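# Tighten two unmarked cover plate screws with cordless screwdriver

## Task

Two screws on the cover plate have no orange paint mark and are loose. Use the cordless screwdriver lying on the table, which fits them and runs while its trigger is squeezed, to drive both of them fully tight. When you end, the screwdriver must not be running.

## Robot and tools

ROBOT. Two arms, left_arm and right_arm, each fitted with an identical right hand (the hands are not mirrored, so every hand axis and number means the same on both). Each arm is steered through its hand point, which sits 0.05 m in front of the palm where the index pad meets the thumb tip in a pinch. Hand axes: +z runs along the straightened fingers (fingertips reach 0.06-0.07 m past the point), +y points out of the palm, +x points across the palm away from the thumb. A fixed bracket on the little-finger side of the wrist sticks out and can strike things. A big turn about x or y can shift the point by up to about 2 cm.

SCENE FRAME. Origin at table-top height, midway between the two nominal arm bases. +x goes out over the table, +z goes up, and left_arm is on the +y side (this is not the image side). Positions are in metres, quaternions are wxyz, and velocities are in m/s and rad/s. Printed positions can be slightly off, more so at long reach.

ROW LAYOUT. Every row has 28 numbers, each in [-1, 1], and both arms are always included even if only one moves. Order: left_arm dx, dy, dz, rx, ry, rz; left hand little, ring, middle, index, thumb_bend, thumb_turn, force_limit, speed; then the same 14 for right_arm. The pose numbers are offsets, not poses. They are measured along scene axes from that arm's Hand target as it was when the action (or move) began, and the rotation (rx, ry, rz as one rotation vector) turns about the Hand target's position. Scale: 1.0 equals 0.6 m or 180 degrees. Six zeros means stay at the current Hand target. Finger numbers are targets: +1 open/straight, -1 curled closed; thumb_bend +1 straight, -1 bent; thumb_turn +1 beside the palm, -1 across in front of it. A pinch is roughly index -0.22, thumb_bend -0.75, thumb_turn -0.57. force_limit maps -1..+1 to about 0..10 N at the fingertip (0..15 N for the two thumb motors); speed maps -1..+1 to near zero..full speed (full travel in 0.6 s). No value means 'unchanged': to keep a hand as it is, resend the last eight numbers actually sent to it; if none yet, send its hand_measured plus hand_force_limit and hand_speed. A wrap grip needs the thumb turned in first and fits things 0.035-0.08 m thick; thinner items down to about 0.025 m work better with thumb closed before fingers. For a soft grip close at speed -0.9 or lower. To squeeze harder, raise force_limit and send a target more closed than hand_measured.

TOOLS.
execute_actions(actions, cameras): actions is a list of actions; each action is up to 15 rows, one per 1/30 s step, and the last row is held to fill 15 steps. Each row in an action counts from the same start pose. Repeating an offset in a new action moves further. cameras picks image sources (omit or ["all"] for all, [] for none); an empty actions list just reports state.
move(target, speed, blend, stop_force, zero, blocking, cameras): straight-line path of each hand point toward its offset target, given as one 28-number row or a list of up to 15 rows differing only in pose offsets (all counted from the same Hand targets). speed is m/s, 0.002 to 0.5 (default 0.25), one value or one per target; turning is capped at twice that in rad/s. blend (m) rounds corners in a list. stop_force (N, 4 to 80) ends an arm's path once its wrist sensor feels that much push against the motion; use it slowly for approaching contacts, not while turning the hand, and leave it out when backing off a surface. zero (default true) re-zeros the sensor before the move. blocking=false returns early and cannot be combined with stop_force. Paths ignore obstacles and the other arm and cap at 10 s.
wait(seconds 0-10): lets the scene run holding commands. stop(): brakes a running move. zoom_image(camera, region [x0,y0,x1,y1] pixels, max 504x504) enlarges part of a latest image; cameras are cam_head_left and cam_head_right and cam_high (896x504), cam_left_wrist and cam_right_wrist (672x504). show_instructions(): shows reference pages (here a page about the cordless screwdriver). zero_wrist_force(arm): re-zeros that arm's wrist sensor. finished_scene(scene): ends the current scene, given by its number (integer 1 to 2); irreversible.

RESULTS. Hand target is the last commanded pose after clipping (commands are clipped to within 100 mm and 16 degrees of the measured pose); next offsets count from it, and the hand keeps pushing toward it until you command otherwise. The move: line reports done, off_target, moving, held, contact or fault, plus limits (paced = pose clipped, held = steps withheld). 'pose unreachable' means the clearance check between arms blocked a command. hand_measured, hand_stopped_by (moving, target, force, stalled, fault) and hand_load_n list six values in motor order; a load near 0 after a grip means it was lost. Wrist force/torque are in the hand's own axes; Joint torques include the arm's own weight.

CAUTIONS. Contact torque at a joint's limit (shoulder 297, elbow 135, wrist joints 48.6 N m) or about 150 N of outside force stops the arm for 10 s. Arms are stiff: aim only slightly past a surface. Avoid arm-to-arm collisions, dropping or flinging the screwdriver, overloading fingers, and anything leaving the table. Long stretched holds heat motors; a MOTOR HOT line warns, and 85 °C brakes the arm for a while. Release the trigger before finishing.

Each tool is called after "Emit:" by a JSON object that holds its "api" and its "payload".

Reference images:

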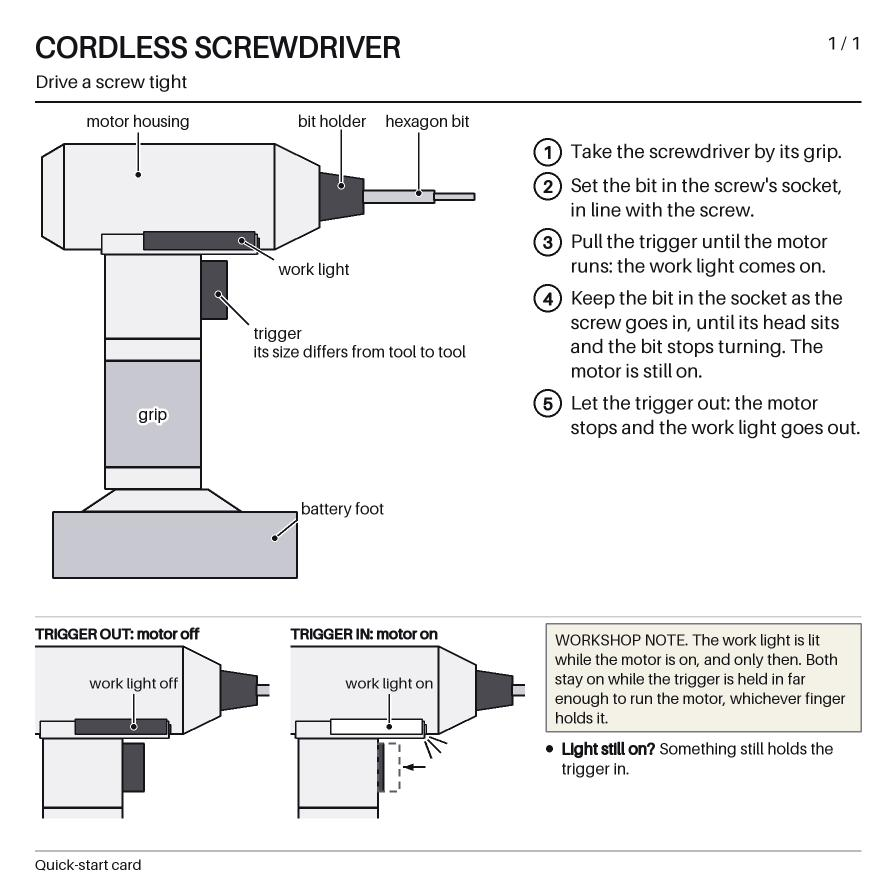

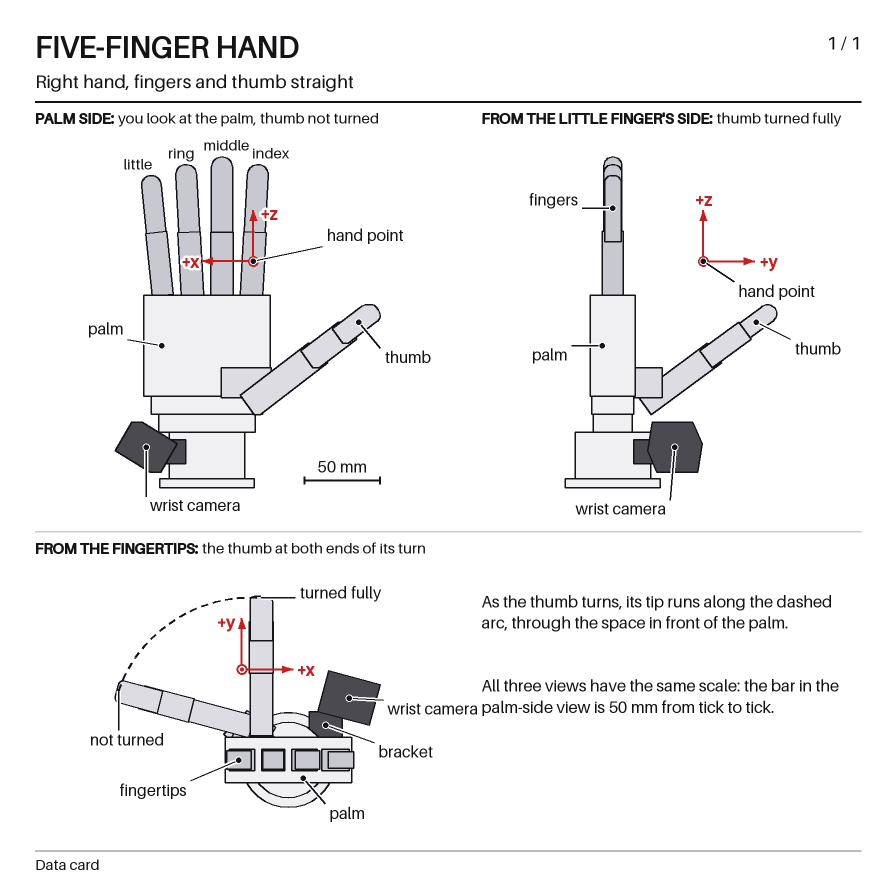

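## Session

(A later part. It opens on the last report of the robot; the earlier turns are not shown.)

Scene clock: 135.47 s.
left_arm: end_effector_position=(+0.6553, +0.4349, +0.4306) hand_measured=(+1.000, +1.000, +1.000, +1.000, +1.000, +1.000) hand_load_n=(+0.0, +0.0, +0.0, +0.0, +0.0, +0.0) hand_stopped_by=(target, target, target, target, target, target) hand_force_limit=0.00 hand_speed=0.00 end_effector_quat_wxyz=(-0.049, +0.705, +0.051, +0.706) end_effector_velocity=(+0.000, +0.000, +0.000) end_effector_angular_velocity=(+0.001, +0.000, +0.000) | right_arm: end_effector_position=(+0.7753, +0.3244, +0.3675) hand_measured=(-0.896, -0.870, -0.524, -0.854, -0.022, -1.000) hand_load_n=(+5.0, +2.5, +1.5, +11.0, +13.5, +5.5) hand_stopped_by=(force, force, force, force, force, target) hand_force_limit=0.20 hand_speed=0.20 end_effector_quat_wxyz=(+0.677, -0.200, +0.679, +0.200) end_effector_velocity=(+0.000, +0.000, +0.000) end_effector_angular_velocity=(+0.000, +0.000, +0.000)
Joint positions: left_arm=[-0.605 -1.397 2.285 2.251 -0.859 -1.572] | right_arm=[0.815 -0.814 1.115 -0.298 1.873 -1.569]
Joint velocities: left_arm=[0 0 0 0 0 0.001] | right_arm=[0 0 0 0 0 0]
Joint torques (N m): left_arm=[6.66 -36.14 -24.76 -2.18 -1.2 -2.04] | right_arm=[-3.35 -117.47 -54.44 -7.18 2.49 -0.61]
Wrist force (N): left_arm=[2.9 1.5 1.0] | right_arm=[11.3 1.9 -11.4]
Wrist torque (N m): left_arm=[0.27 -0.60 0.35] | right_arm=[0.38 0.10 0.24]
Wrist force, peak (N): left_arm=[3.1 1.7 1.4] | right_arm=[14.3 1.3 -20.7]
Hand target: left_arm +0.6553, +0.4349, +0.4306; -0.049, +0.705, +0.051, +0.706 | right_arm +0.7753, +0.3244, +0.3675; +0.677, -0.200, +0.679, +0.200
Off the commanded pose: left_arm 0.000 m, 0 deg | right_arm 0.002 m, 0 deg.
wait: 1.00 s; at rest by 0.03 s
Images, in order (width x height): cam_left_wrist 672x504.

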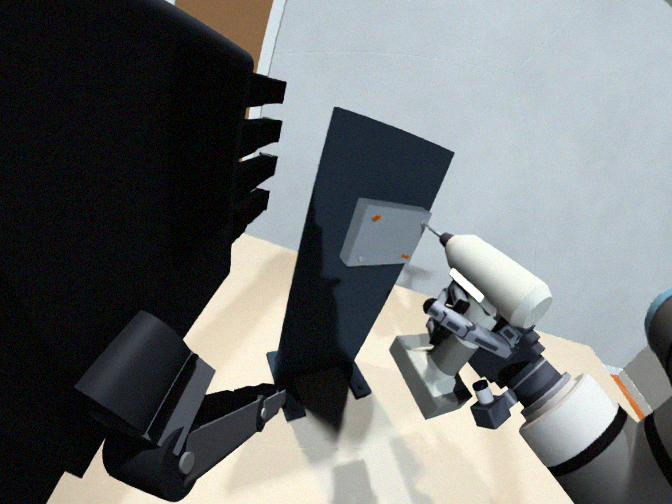

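Emit:
{"api": "wait", "payload": {"seconds": 1, "cameras": ["cam_left_wrist"]}}

Emit:
{"api": "zoom_image", "payload": {"camera": "cam_left_wrist", "region": [414, 214, 438, 234]}}

Scene clock: 136.63 s.
left_arm: end_effector_position=(+0.6553, +0.4349, +0.4306) hand_measured=(+1.000, +1.000, +1.000, +1.000, +1.000, +1.000) hand_load_n=(+0.0, +0.0, +0.0, +0.0, +0.0, +0.0) hand_stopped_by=(target, target, target, target, target, target) hand_force_limit=0.00 hand_speed=0.00 end_effector_quat_wxyz=(-0.049, +0.705, +0.051, +0.706) end_effector_velocity=(+0.000, +0.000, +0.000) end_effector_angular_velocity=(-0.001, +0.000, +0.000) | right_arm: end_effector_position=(+0.7753, +0.3244, +0.3675) hand_measured=(-0.896, -0.870, -0.524, -0.854, -0.022, -1.000) hand_load_n=(+5.5, +2.5, +1.5, +11.5, +13.5, +5.5) hand_stopped_by=(force, force, force, force, force, target) hand_force_limit=0.20 hand_speed=0.20 end_effector_quat_wxyz=(+0.677, -0.200, +0.679, +0.200) end_effector_velocity=(+0.000, +0.000, +0.000) end_effector_angular_velocity=(+0.000, +0.001, +0.000)
Joint positions: left_arm=[-0.605 -1.397 2.285 2.251 -0.859 -1.572] | right_arm=[0.815 -0.814 1.115 -0.298 1.873 -1.569]
Joint velocities: left_arm=[0 0 0 0 0 -0.001] | right_arm=[0 0 0 0.001 0 0]
Joint torques (N m): left_arm=[10.24 -37.38 -24.39 -2.21 -1.44 -2.28] | right_arm=[-0.51 -119.7 -54.34 -6.97 2.19 -0.79]
Wrist force (N): left_arm=[2.9 1.7 0.4] | right_arm=[11.5 1.8 -11.6]
Wrist torque (N m): left_arm=[0.35 -0.59 0.36] | right_arm=[0.36 0.10 0.25]
Wrist force, peak (N): left_arm=[3.1 1.8 1.3] | right_arm=[14.2 0.7 -21.2]
Hand target: left_arm +0.6553, +0.4349, +0.4306; -0.049, +0.705, +0.051, +0.706 | right_arm +0.7753, +0.3244, +0.3675; +0.677, -0.200, +0.679, +0.200
Off the commanded pose: left_arm 0.000 m, 0 deg | right_arm 0.002 m, 0 deg.
wait: 1.00 s; at rest from the start
Images, in order (width x height): cam_left_wrist 672x504.

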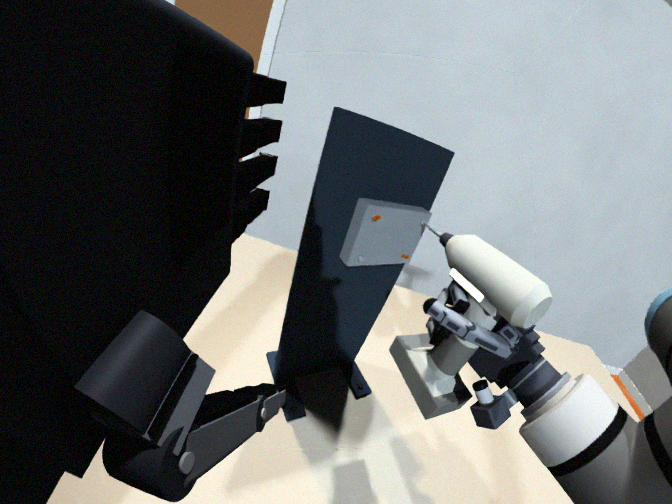

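Scaled by 21.000 from the camera's 672x504 image, which has a finer 960x720 frame.

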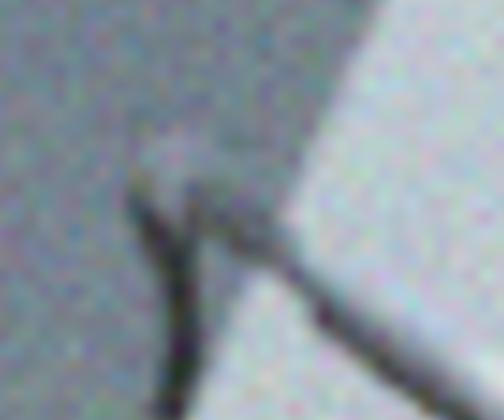

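Emit:
{"api": "zoom_image", "payload": {"camera": "cam_left_wrist", "region": [330, 180, 450, 280]}}

Emit:
{"api": "zoom_image", "payload": {"camera": "cam_left_wrist", "region": [400, 190, 448, 230]}}

Emit:
{"api": "zoom_image", "payload": {"camera": "cam_left_wrist", "region": [335, 190, 383, 230]}}

Emit:
{"api": "zoom_image", "payload": {"camera": "cam_left_wrist", "region": [330, 240, 378, 280]}}

Scaled by 4.200 from the camera's 672x504 image, which has a finer 960x720 frame.

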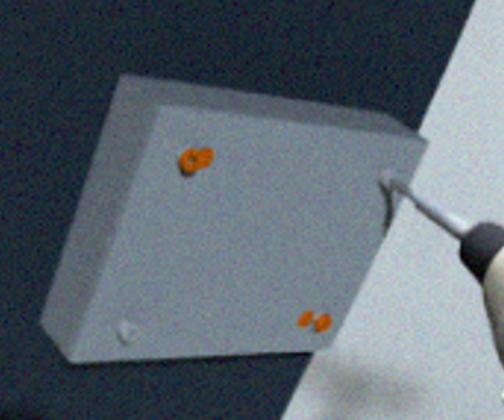

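Scaled by 10.500 from the camera's 672x504 image, which has a finer 960x720 frame.

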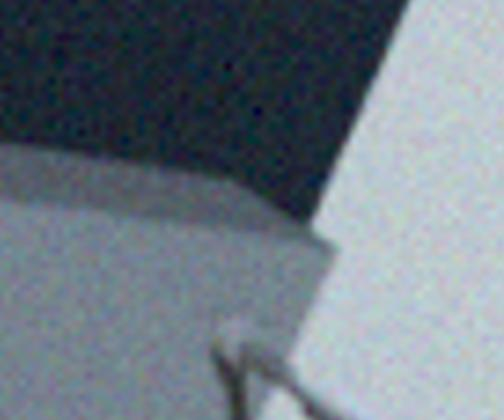

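Scaled by 10.500 from the camera's 672x504 image, which has a finer 960x720 frame.

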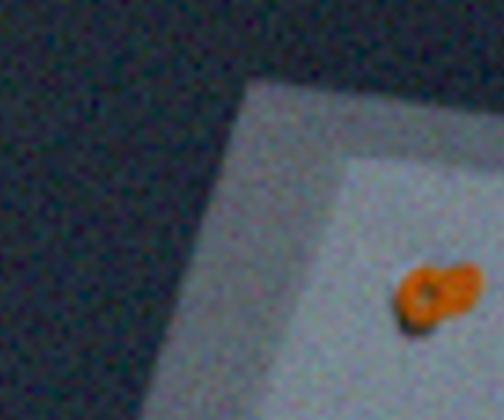

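Scaled by 10.500 from the camera's 672x504 image, which has a finer 960x720 frame.

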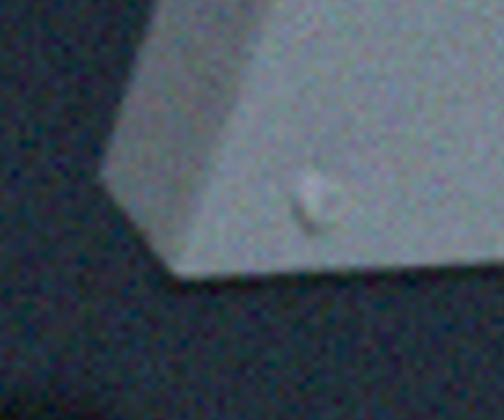

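Emit:
{"api": "zoom_image", "payload": {"camera": "cam_left_wrist", "region": [430, 215, 560, 345]}}

Scaled by 3.877 from the camera's 672x504 image, which has a finer 960x720 frame.

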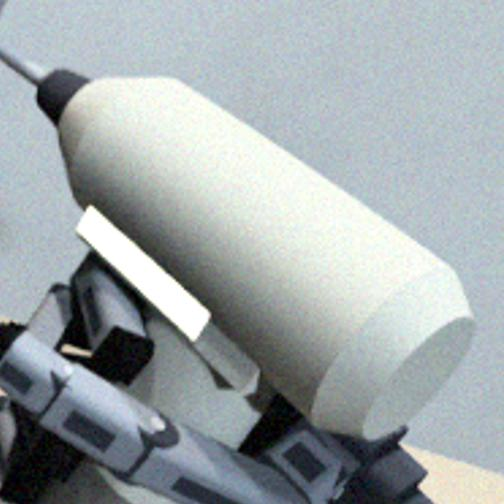

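Emit:
{"api": "wait", "payload": {"seconds": 0, "cameras": ["cam_head_left","cam_head_right","cam_high"]}}

Emit:
{"api": "zoom_image", "payload": {"camera": "cam_head_left", "region": [260, 70, 420, 250]}}

Emit:
{"api": "zoom_image", "payload": {"camera": "cam_head_right", "region": [300, 50, 500, 250]}}

Scene clock: 138.23 s.
left_arm: end_effector_position=(+0.6553, +0.4349, +0.4306) hand_measured=(+1.000, +1.000, +1.000, +1.000, +1.000, +1.000) hand_load_n=(+0.0, +0.0, +0.0, +0.0, +0.0, +0.0) hand_stopped_by=(target, target, target, target, target, target) hand_force_limit=0.00 hand_speed=0.00 end_effector_quat_wxyz=(-0.049, +0.705, +0.051, +0.706) end_effector_velocity=(+0.000, -0.001, +0.000) end_effector_angular_velocity=(+0.000, +0.000, -0.001) | right_arm: end_effector_position=(+0.7753, +0.3244, +0.3675) hand_measured=(-0.896, -0.870, -0.524, -0.854, -0.022, -1.000) hand_load_n=(+5.0, +2.5, +1.5, +11.5, +13.0, +5.5) hand_stopped_by=(force, force, force, force, force, target) hand_force_limit=0.20 hand_speed=0.20 end_effector_quat_wxyz=(+0.677, -0.200, +0.679, +0.200) end_effector_velocity=(+0.000, +0.000, +0.002) end_effector_angular_velocity=(+0.000, +0.000, +0.000)
Joint positions: left_arm=[-0.605 -1.397 2.285 2.251 -0.859 -1.572] | right_arm=[0.815 -0.814 1.115 -0.298 1.873 -1.569]
Joint velocities: left_arm=[-0.001 -0.001 0 0 0 0] | right_arm=[0 -0.002 0 0.002 0 0]
Joint torques (N m): left_arm=[5.76 -36.59 -24.54 -2.61 -1.18 -1.55] | right_arm=[-7.19 -121.24 -52.96 -7.18 1.83 -0.64]
Wrist force (N): left_arm=[2.8 1.6 0.8] | right_arm=[13.6 1.5 -19.1]
Wrist torque (N m): left_arm=[0.31 -0.60 0.35] | right_arm=[0.66 -0.08 0.32]
Wrist force, peak (N): left_arm=[3.3 1.9 0.9] | right_arm=[13.2 0.9 -21.1]
Hand target: left_arm +0.6553, +0.4349, +0.4306; -0.049, +0.705, +0.051, +0.706 | right_arm +0.7753, +0.3244, +0.3675; +0.677, -0.200, +0.679, +0.200
Off the commanded pose: left_arm 0.000 m, 0 deg | right_arm 0.002 m, 0 deg.
Images, in order (width x height): cam_head_left 896x504, cam_head_right 896x504, cam_high 896x504.

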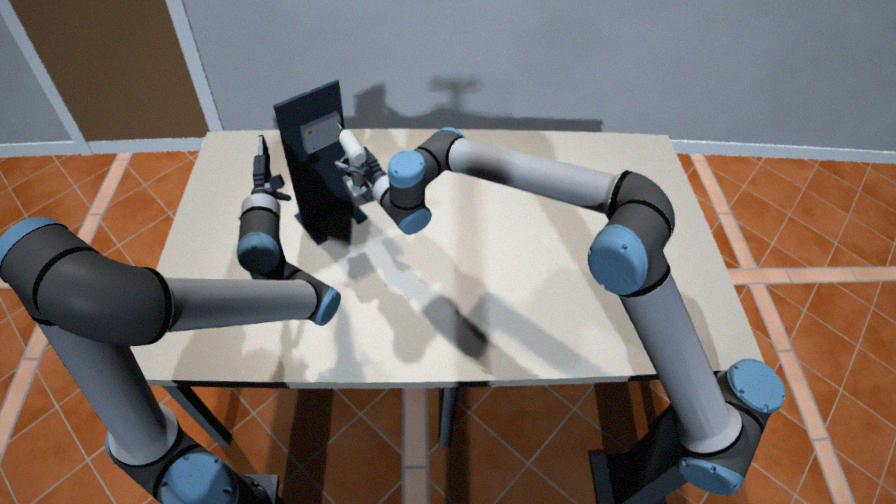

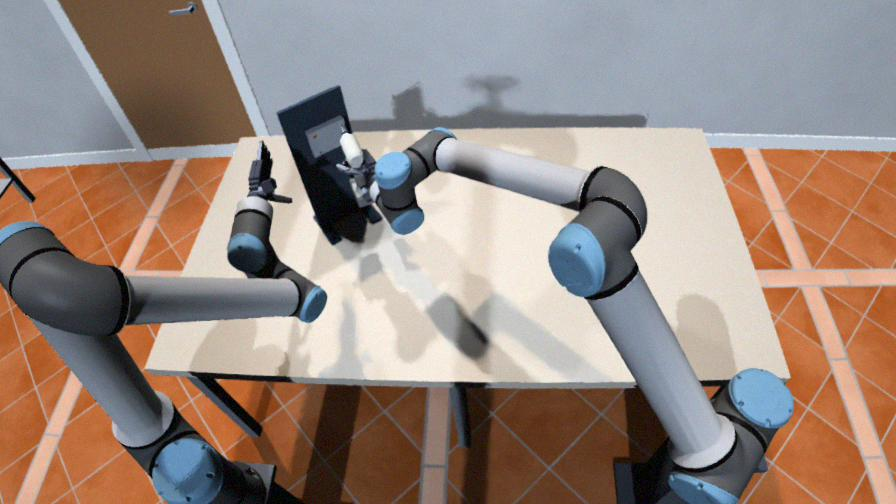

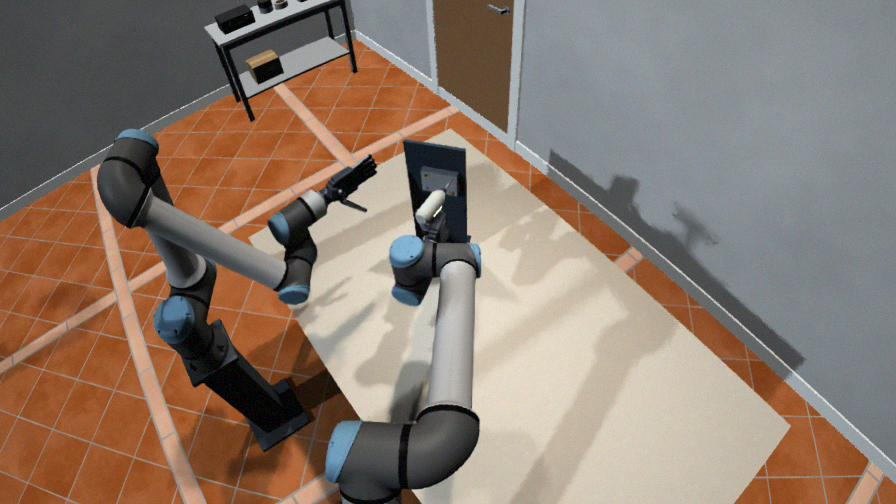

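Scaled by 2.800.

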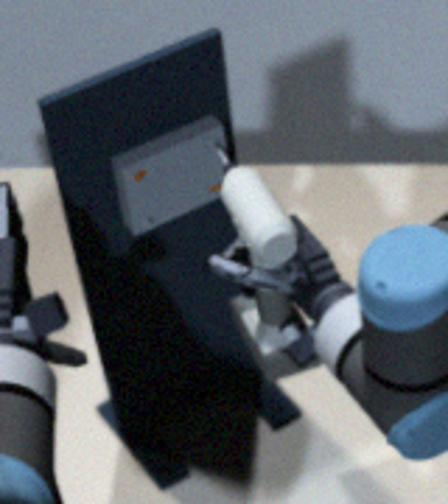

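Scaled by 2.520.

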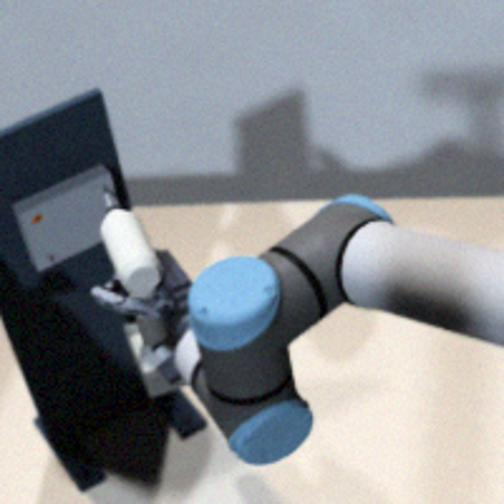

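Emit:
{"api": "wait", "payload": {"seconds": 0, "cameras": ["cam_head_left","cam_head_right","cam_high","cam_left_wrist"]}}

Emit:
{"api": "zoom_image", "payload": {"camera": "cam_head_left", "region": [320, 105, 376, 175]}}

Emit:
{"api": "zoom_image", "payload": {"camera": "cam_head_right", "region": [320, 105, 376, 175]}}

Emit:
{"api": "zoom_image", "payload": {"camera": "cam_high", "region": [395, 130, 475, 240]}}

Scene clock: 139.33 s.
left_arm: end_effector_position=(+0.6553, +0.4349, +0.4306) hand_measured=(+1.000, +1.000, +1.000, +1.000, +1.000, +1.000) hand_load_n=(+0.0, +0.0, +0.0, +0.0, +0.0, +0.0) hand_stopped_by=(target, target, target, target, target, target) hand_force_limit=0.00 hand_speed=0.00 end_effector_quat_wxyz=(-0.049, +0.705, +0.051, +0.706) end_effector_velocity=(+0.000, +0.000, +0.000) end_effector_angular_velocity=(+0.001, +0.001, +0.000) | right_arm: end_effector_position=(+0.7753, +0.3244, +0.3675) hand_measured=(-0.896, -0.870, -0.524, -0.854, -0.022, -1.000) hand_load_n=(+5.0, +2.5, +2.0, +11.5, +13.5, +5.5) hand_stopped_by=(force, force, force, force, force, target) hand_force_limit=0.20 hand_speed=0.20 end_effector_quat_wxyz=(+0.677, -0.200, +0.679, +0.200) end_effector_velocity=(+0.000, +0.000, +0.000) end_effector_angular_velocity=(+0.000, +0.000, +0.000)
Joint positions: left_arm=[-0.605 -1.397 2.285 2.251 -0.859 -1.572] | right_arm=[0.815 -0.814 1.115 -0.298 1.873 -1.569]
Joint velocities: left_arm=[0 0 0 0.001 0 0] | right_arm=[0 0 0 0 0 0]
Joint torques (N m): left_arm=[7.67 -38.49 -23.6 -2.76 -1.51 -2.06] | right_arm=[-10.97 -122.9 -55.09 -6.96 1.89 -0.72]
Wrist force (N): left_arm=[3.0 1.2 0.7] | right_arm=[13.4 0.6 -18.8]
Wrist torque (N m): left_arm=[0.25 -0.61 0.35] | right_arm=[0.47 0.18 0.23]
Wrist force, peak (N): left_arm=[3.3 1.8 0.5] | right_arm=[13.6 0.5 -21.1]
Hand target: left_arm +0.6553, +0.4349, +0.4306; -0.049, +0.705, +0.051, +0.706 | right_arm +0.7753, +0.3244, +0.3675; +0.677, -0.200, +0.679, +0.200
Off the commanded pose: left_arm 0.000 m, 0 deg | right_arm 0.002 m, 0 deg.
Images, in order (width x height): cam_head_left 896x504, cam_head_right 896x504, cam_high 896x504, cam_left_wrist 672x504.

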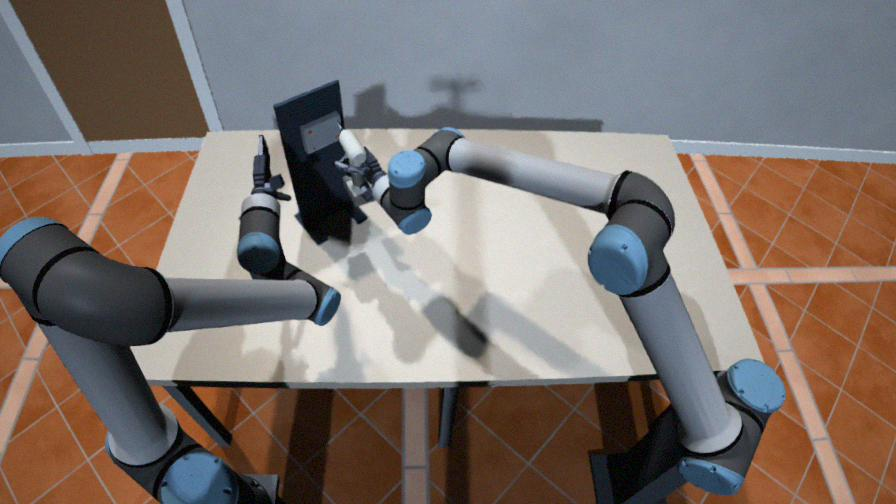

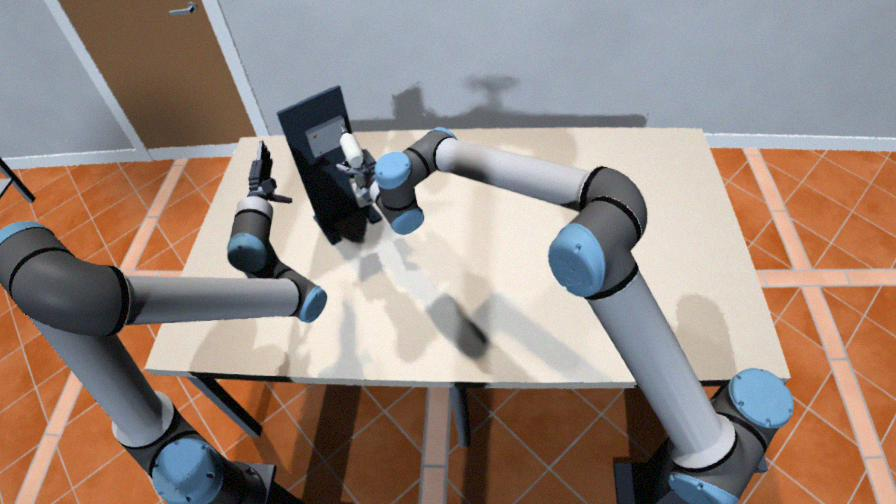

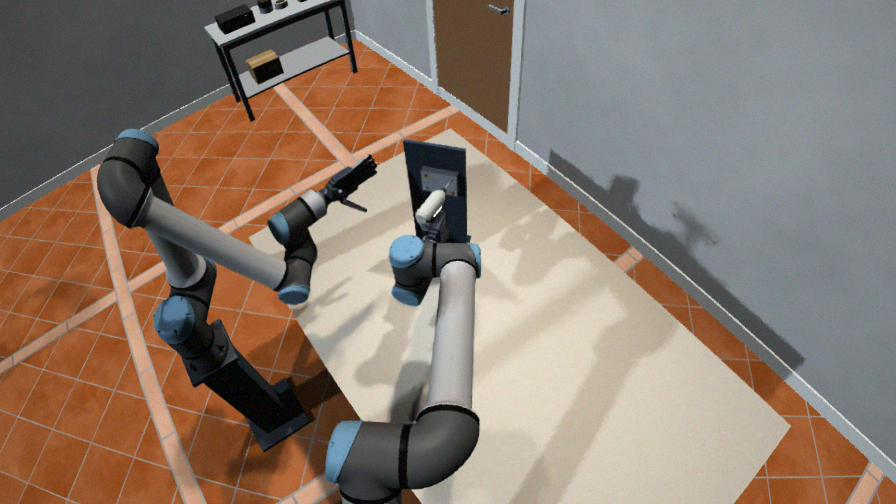

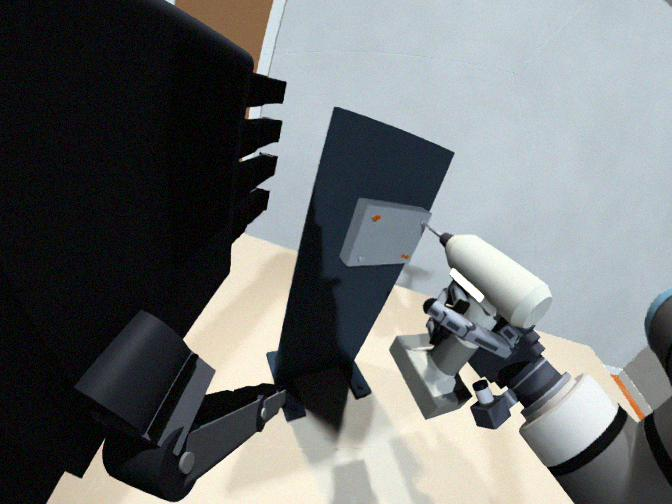

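Scaled by 7.200.

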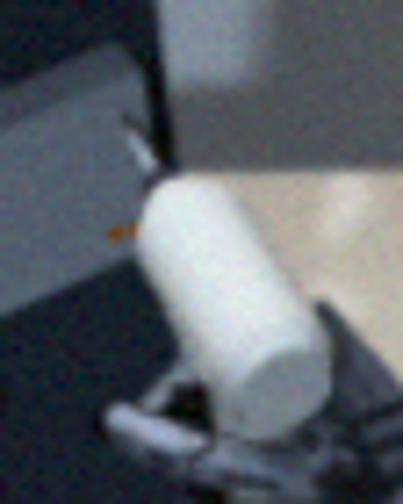

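Scaled by 7.200.

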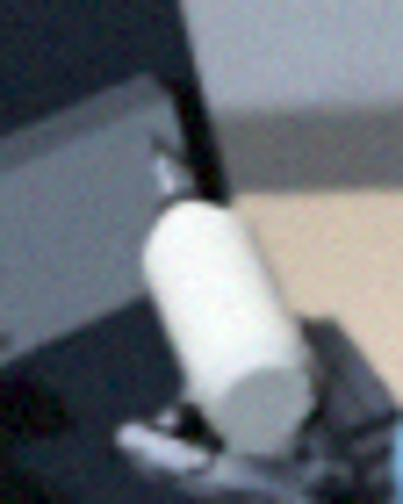

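Scaled by 4.582.

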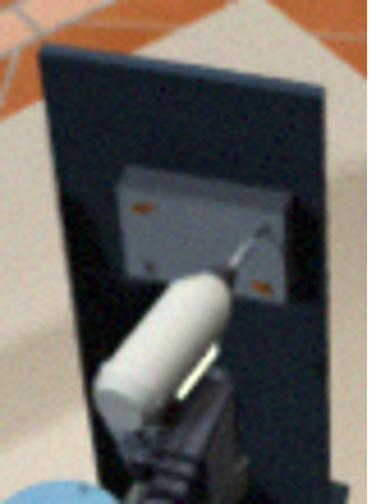

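Emit:
{"api": "move", "payload": {"target": [0,0,0,0,0,0,1,1,1,1,1,1,0,0,-0.02175,-0.01225,0,0,0,0,-1,-1,-0.95,0.3,-0.85,-1,0.2,0.5], "speed": 0.03, "cameras": ["cam_left_wrist","cam_high","cam_head_left"]}}

Emit:
{"api": "zoom_image", "payload": {"camera": "cam_left_wrist", "region": [400, 200, 472, 260]}}

Emit:
{"api": "zoom_image", "payload": {"camera": "cam_high", "region": [395, 130, 475, 240]}}

Emit:
{"api": "zoom_image", "payload": {"camera": "cam_head_left", "region": [320, 105, 376, 175]}}

Scene clock: 142.00 s.
left_arm: end_effector_position=(+0.6553, +0.4349, +0.4306) hand_measured=(+1.000, +1.000, +1.000, +1.000, +1.000, +1.000) hand_load_n=(+0.5, +0.0, +0.0, +0.0, +0.0, +0.0) hand_stopped_by=(target, target, target, target, target, target) hand_force_limit=0.00 hand_speed=0.00 end_effector_quat_wxyz=(-0.049, +0.705, +0.051, +0.706) end_effector_velocity=(+0.000, +0.000, +0.000) end_effector_angular_velocity=(+0.001, +0.000, +0.001) | right_arm: end_effector_position=(+0.7621, +0.3171, +0.3676) hand_measured=(-0.896, -0.870, -0.524, +0.300, -0.022, -1.000) hand_load_n=(+7.0, +5.5, +3.0, -0.5, +11.0, +5.5) hand_stopped_by=(force, force, force, target, force, target) hand_force_limit=0.20 hand_speed=0.50 end_effector_quat_wxyz=(+0.677, -0.200, +0.679, +0.200) end_effector_velocity=(+0.001, +0.001, -0.003) end_effector_angular_velocity=(-0.002, +0.001, +0.000)
Joint positions: left_arm=[-0.605 -1.397 2.285 2.251 -0.859 -1.572] | right_arm=[0.82 -0.837 1.154 -0.315 1.878 -1.569]
Joint velocities: left_arm=[0 0 0 0 0 0.001] | right_arm=[0 0.004 -0.003 0.001 0 0]
Joint torques (N m): left_arm=[7.67 -39.23 -23.21 -2.57 -0.93 -2.29] | right_arm=[-2.63 -105.62 -54.08 -1.22 -0.17 -0.15]
Wrist force (N): left_arm=[2.8 2.0 0.6] | right_arm=[7.5 -1.5 -1.2]
Wrist torque (N m): left_arm=[0.38 -0.58 0.37] | right_arm=[-0.34 -0.13 0.04]
Wrist force, peak (N): left_arm=[3.2 2.0 0.6] | right_arm=[13.8 0.8 -21.0]
Hand target: left_arm +0.6553, +0.4349, +0.4306; -0.049, +0.705, +0.051, +0.706 | right_arm +0.7622, +0.3170, +0.3675; +0.677, -0.200, +0.679, +0.200
Off the commanded pose: left_arm 0.000 m, 0 deg | right_arm 0.000 m, 0 deg.
move: done
Images, in order (width x height): cam_head_left 896x504, cam_high 896x504, cam_left_wrist 672x504.

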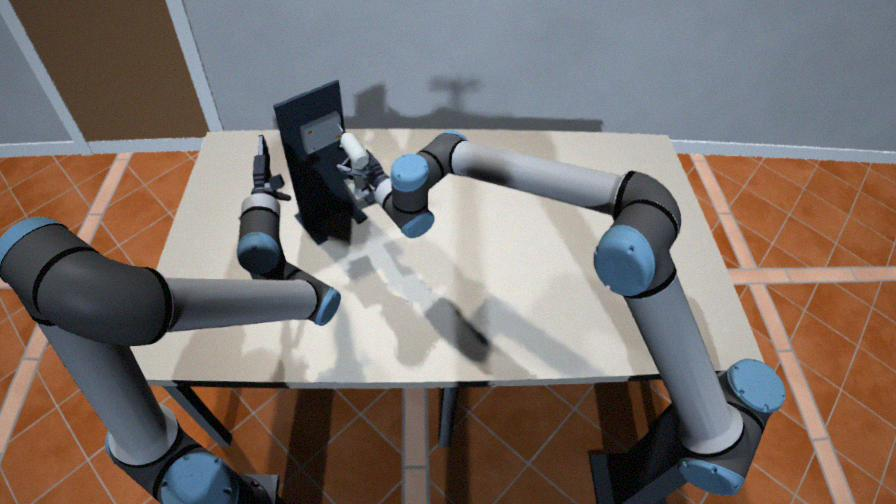

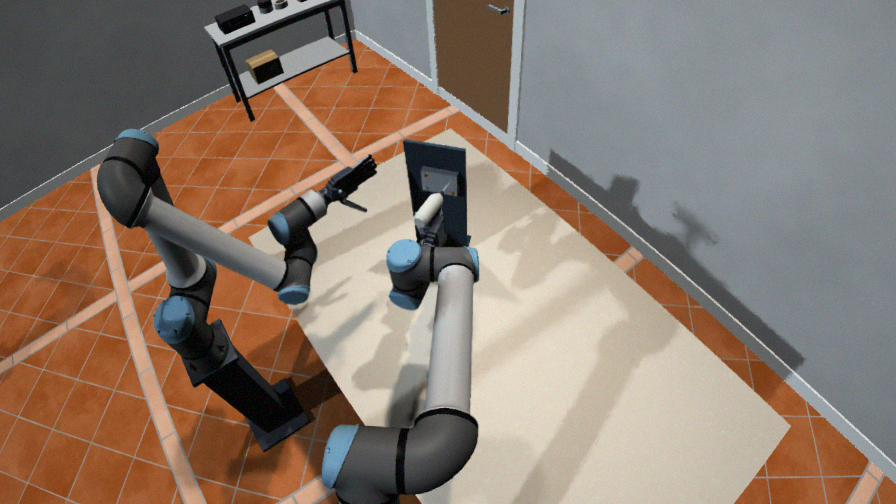

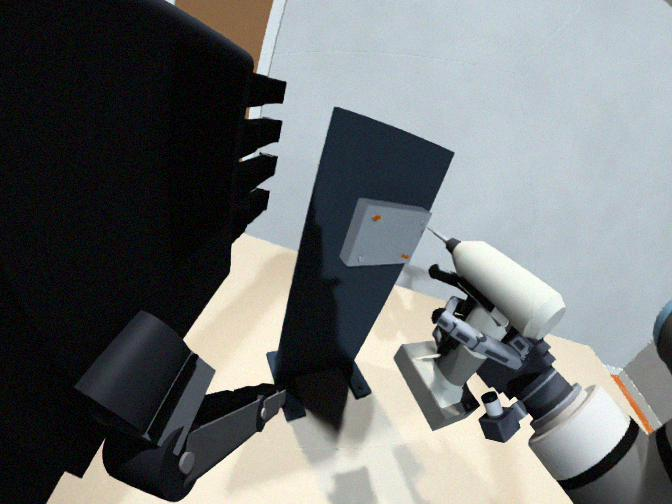

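Scaled by 7.000 from the camera's 672x504 image, which has a finer 960x720 frame.

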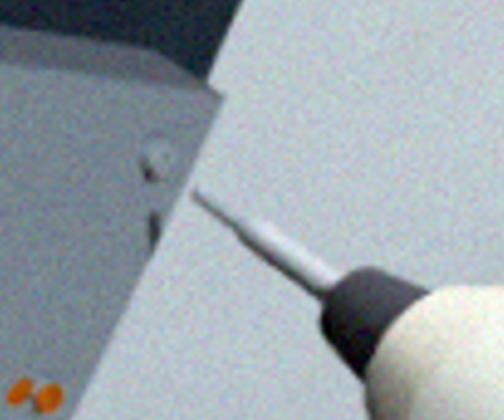

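Scaled by 4.582.

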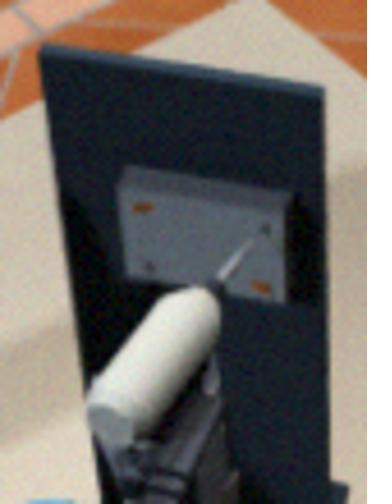

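Scaled by 7.200.

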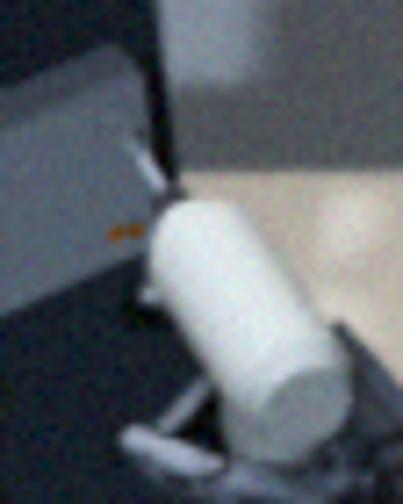

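Emit:
{"api": "move", "payload": {"target": [0,0,0,0,0,0,1,1,1,1,1,1,0,0,0.0175,-0.0342,0,0,0,0.0667,-1,-1,-0.95,0.3,-0.85,-1,0.2,0.5], "speed": 0.06}}

Emit:
{"api": "zoom_image", "payload": {"camera": "cam_high", "region": [395, 130, 475, 240]}}

Emit:
{"api": "zoom_image", "payload": {"camera": "cam_left_wrist", "region": [400, 200, 472, 260]}}

Scene clock: 145.03 s.
left_arm: end_effector_position=(+0.6553, +0.4349, +0.4306) hand_measured=(+1.000, +1.000, +1.000, +1.000, +1.000, +1.000) hand_load_n=(+0.0, +0.0, +0.0, +0.0, +0.0, +0.0) hand_stopped_by=(target, target, target, target, target, target) hand_force_limit=0.00 hand_speed=0.00 end_effector_quat_wxyz=(-0.049, +0.705, +0.051, +0.706) end_effector_velocity=(+0.000, +0.000, +0.000) end_effector_angular_velocity=(+0.000, -0.001, +0.000) | right_arm: end_effector_position=(+0.7729, +0.2964, +0.3675) hand_measured=(-0.896, -0.870, -0.524, +0.300, -0.022, -1.000) hand_load_n=(+7.5, +5.5, +3.0, +0.0, +11.0, +5.0) hand_stopped_by=(force, force, force, target, force, target) hand_force_limit=0.20 hand_speed=0.50 end_effector_quat_wxyz=(+0.653, -0.270, +0.655, +0.270) end_effector_velocity=(+0.000, +0.000, +0.001) end_effector_angular_velocity=(+0.001, -0.001, +0.000)
Joint positions: left_arm=[-0.605 -1.397 2.285 2.251 -0.859 -1.572] | right_arm=[0.737 -0.869 1.211 -0.339 1.585 -1.57]
Joint velocities: left_arm=[0 -0.001 0 -0.001 0 0.001] | right_arm=[0 0 0 -0.001 0.001 0]
Joint torques (N m): left_arm=[6.77 -39.69 -21.24 -3.05 -1.2 -1.92] | right_arm=[14.71 -107.17 -52.75 -4.72 2.56 -1.93]
Wrist force (N): left_arm=[2.8 1.3 0.7] | right_arm=[7.5 -1.5 -1.0]
Wrist torque (N m): left_arm=[0.28 -0.59 0.35] | right_arm=[-0.35 -0.13 0.04]
Wrist force, peak (N): left_arm=[3.3 1.7 1.1] | right_arm=[8.0 -1.5 -1.0]
Hand target: left_arm +0.6553, +0.4349, +0.4306; -0.049, +0.705, +0.051, +0.706 | right_arm +0.7727, +0.2965, +0.3675; +0.653, -0.270, +0.655, +0.270
Off the commanded pose: left_arm 0.000 m, 0 deg | right_arm 0.000 m, 0 deg.
move: done

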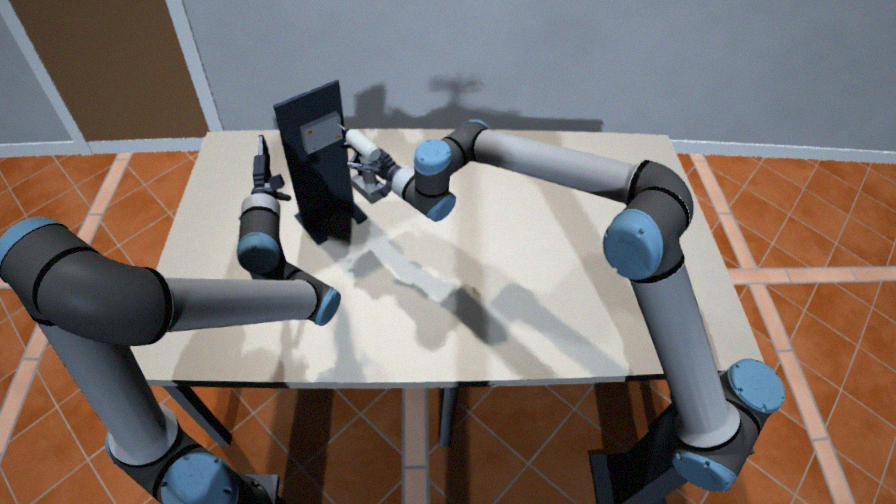

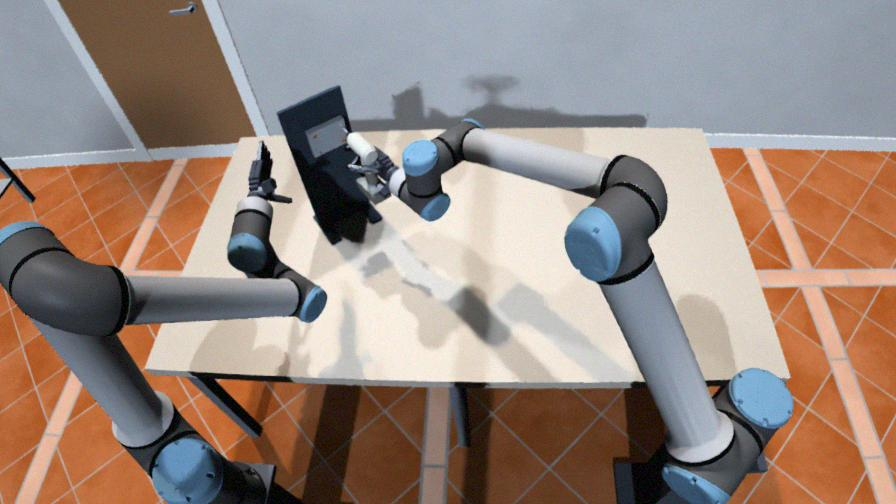

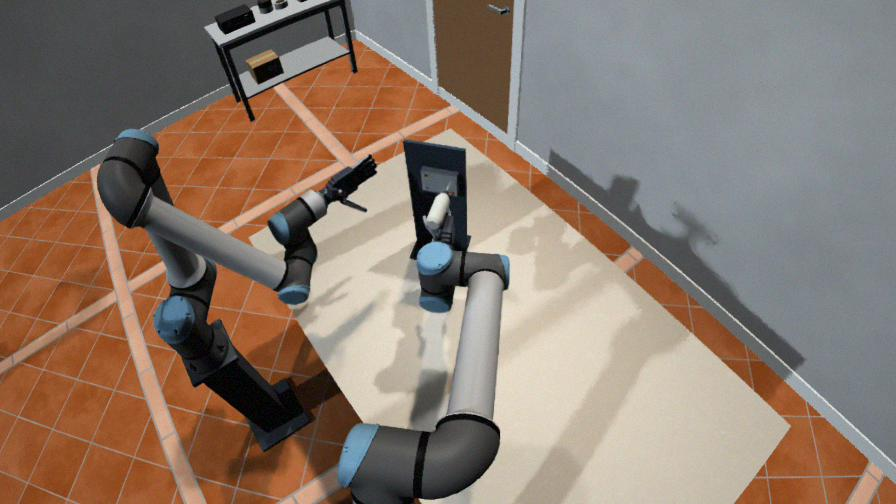

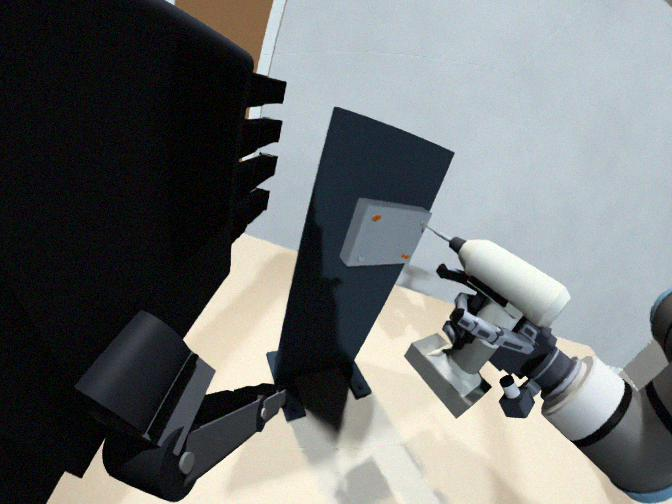

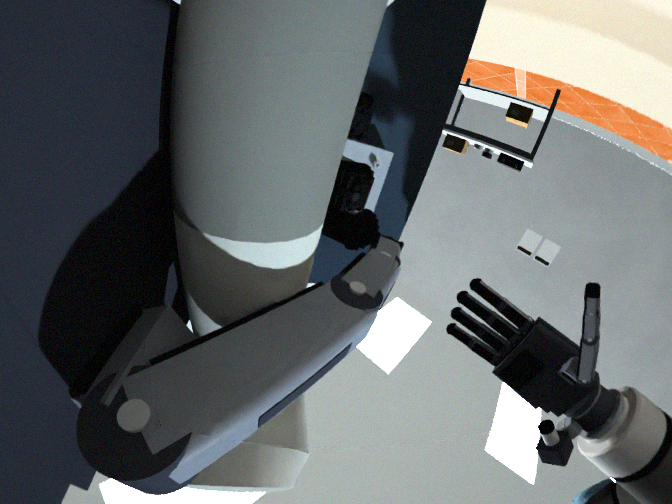

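Scaled by 4.582.

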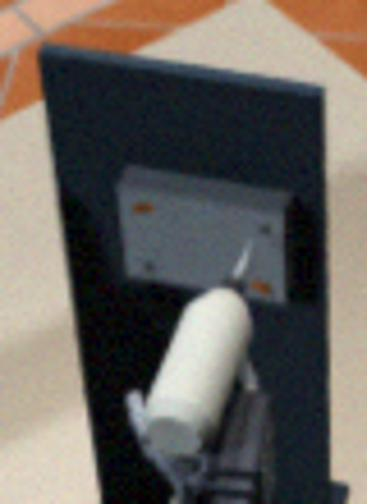

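Scaled by 7.000 from the camera's 672x504 image, which has a finer 960x720 frame.

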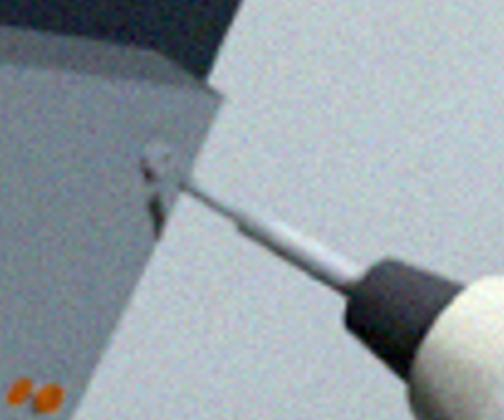

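Emit:
{"api": "zoom_image", "payload": {"camera": "cam_head_left", "region": [270, 75, 400, 165]}}

Emit:
{"api": "zoom_image", "payload": {"camera": "cam_head_right", "region": [270, 80, 400, 170]}}

Emit:
{"api": "zoom_image", "payload": {"camera": "cam_right_wrist", "region": [300, 60, 460, 260]}}

Scaled by 3.877.

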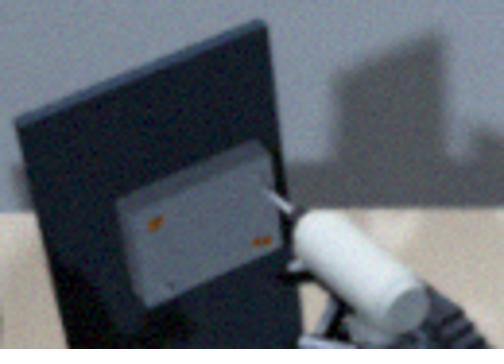

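Scaled by 3.877.

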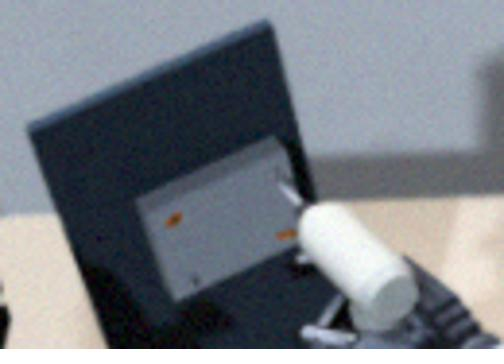

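Scaled by 2.520 from the camera's 672x504 image, which has a finer 960x720 frame.

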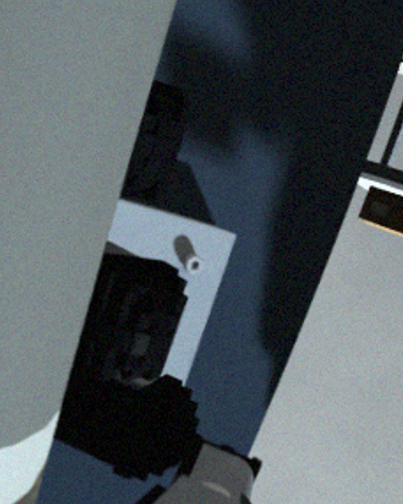

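Emit:
{"api": "zoom_image", "payload": {"camera": "cam_left_wrist", "region": [414, 214, 438, 234]}}

Scaled by 21.000 from the camera's 672x504 image, which has a finer 960x720 frame.

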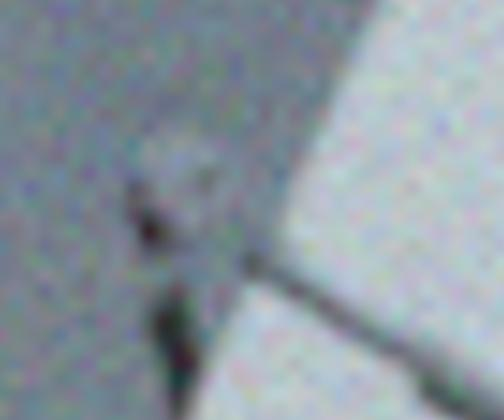

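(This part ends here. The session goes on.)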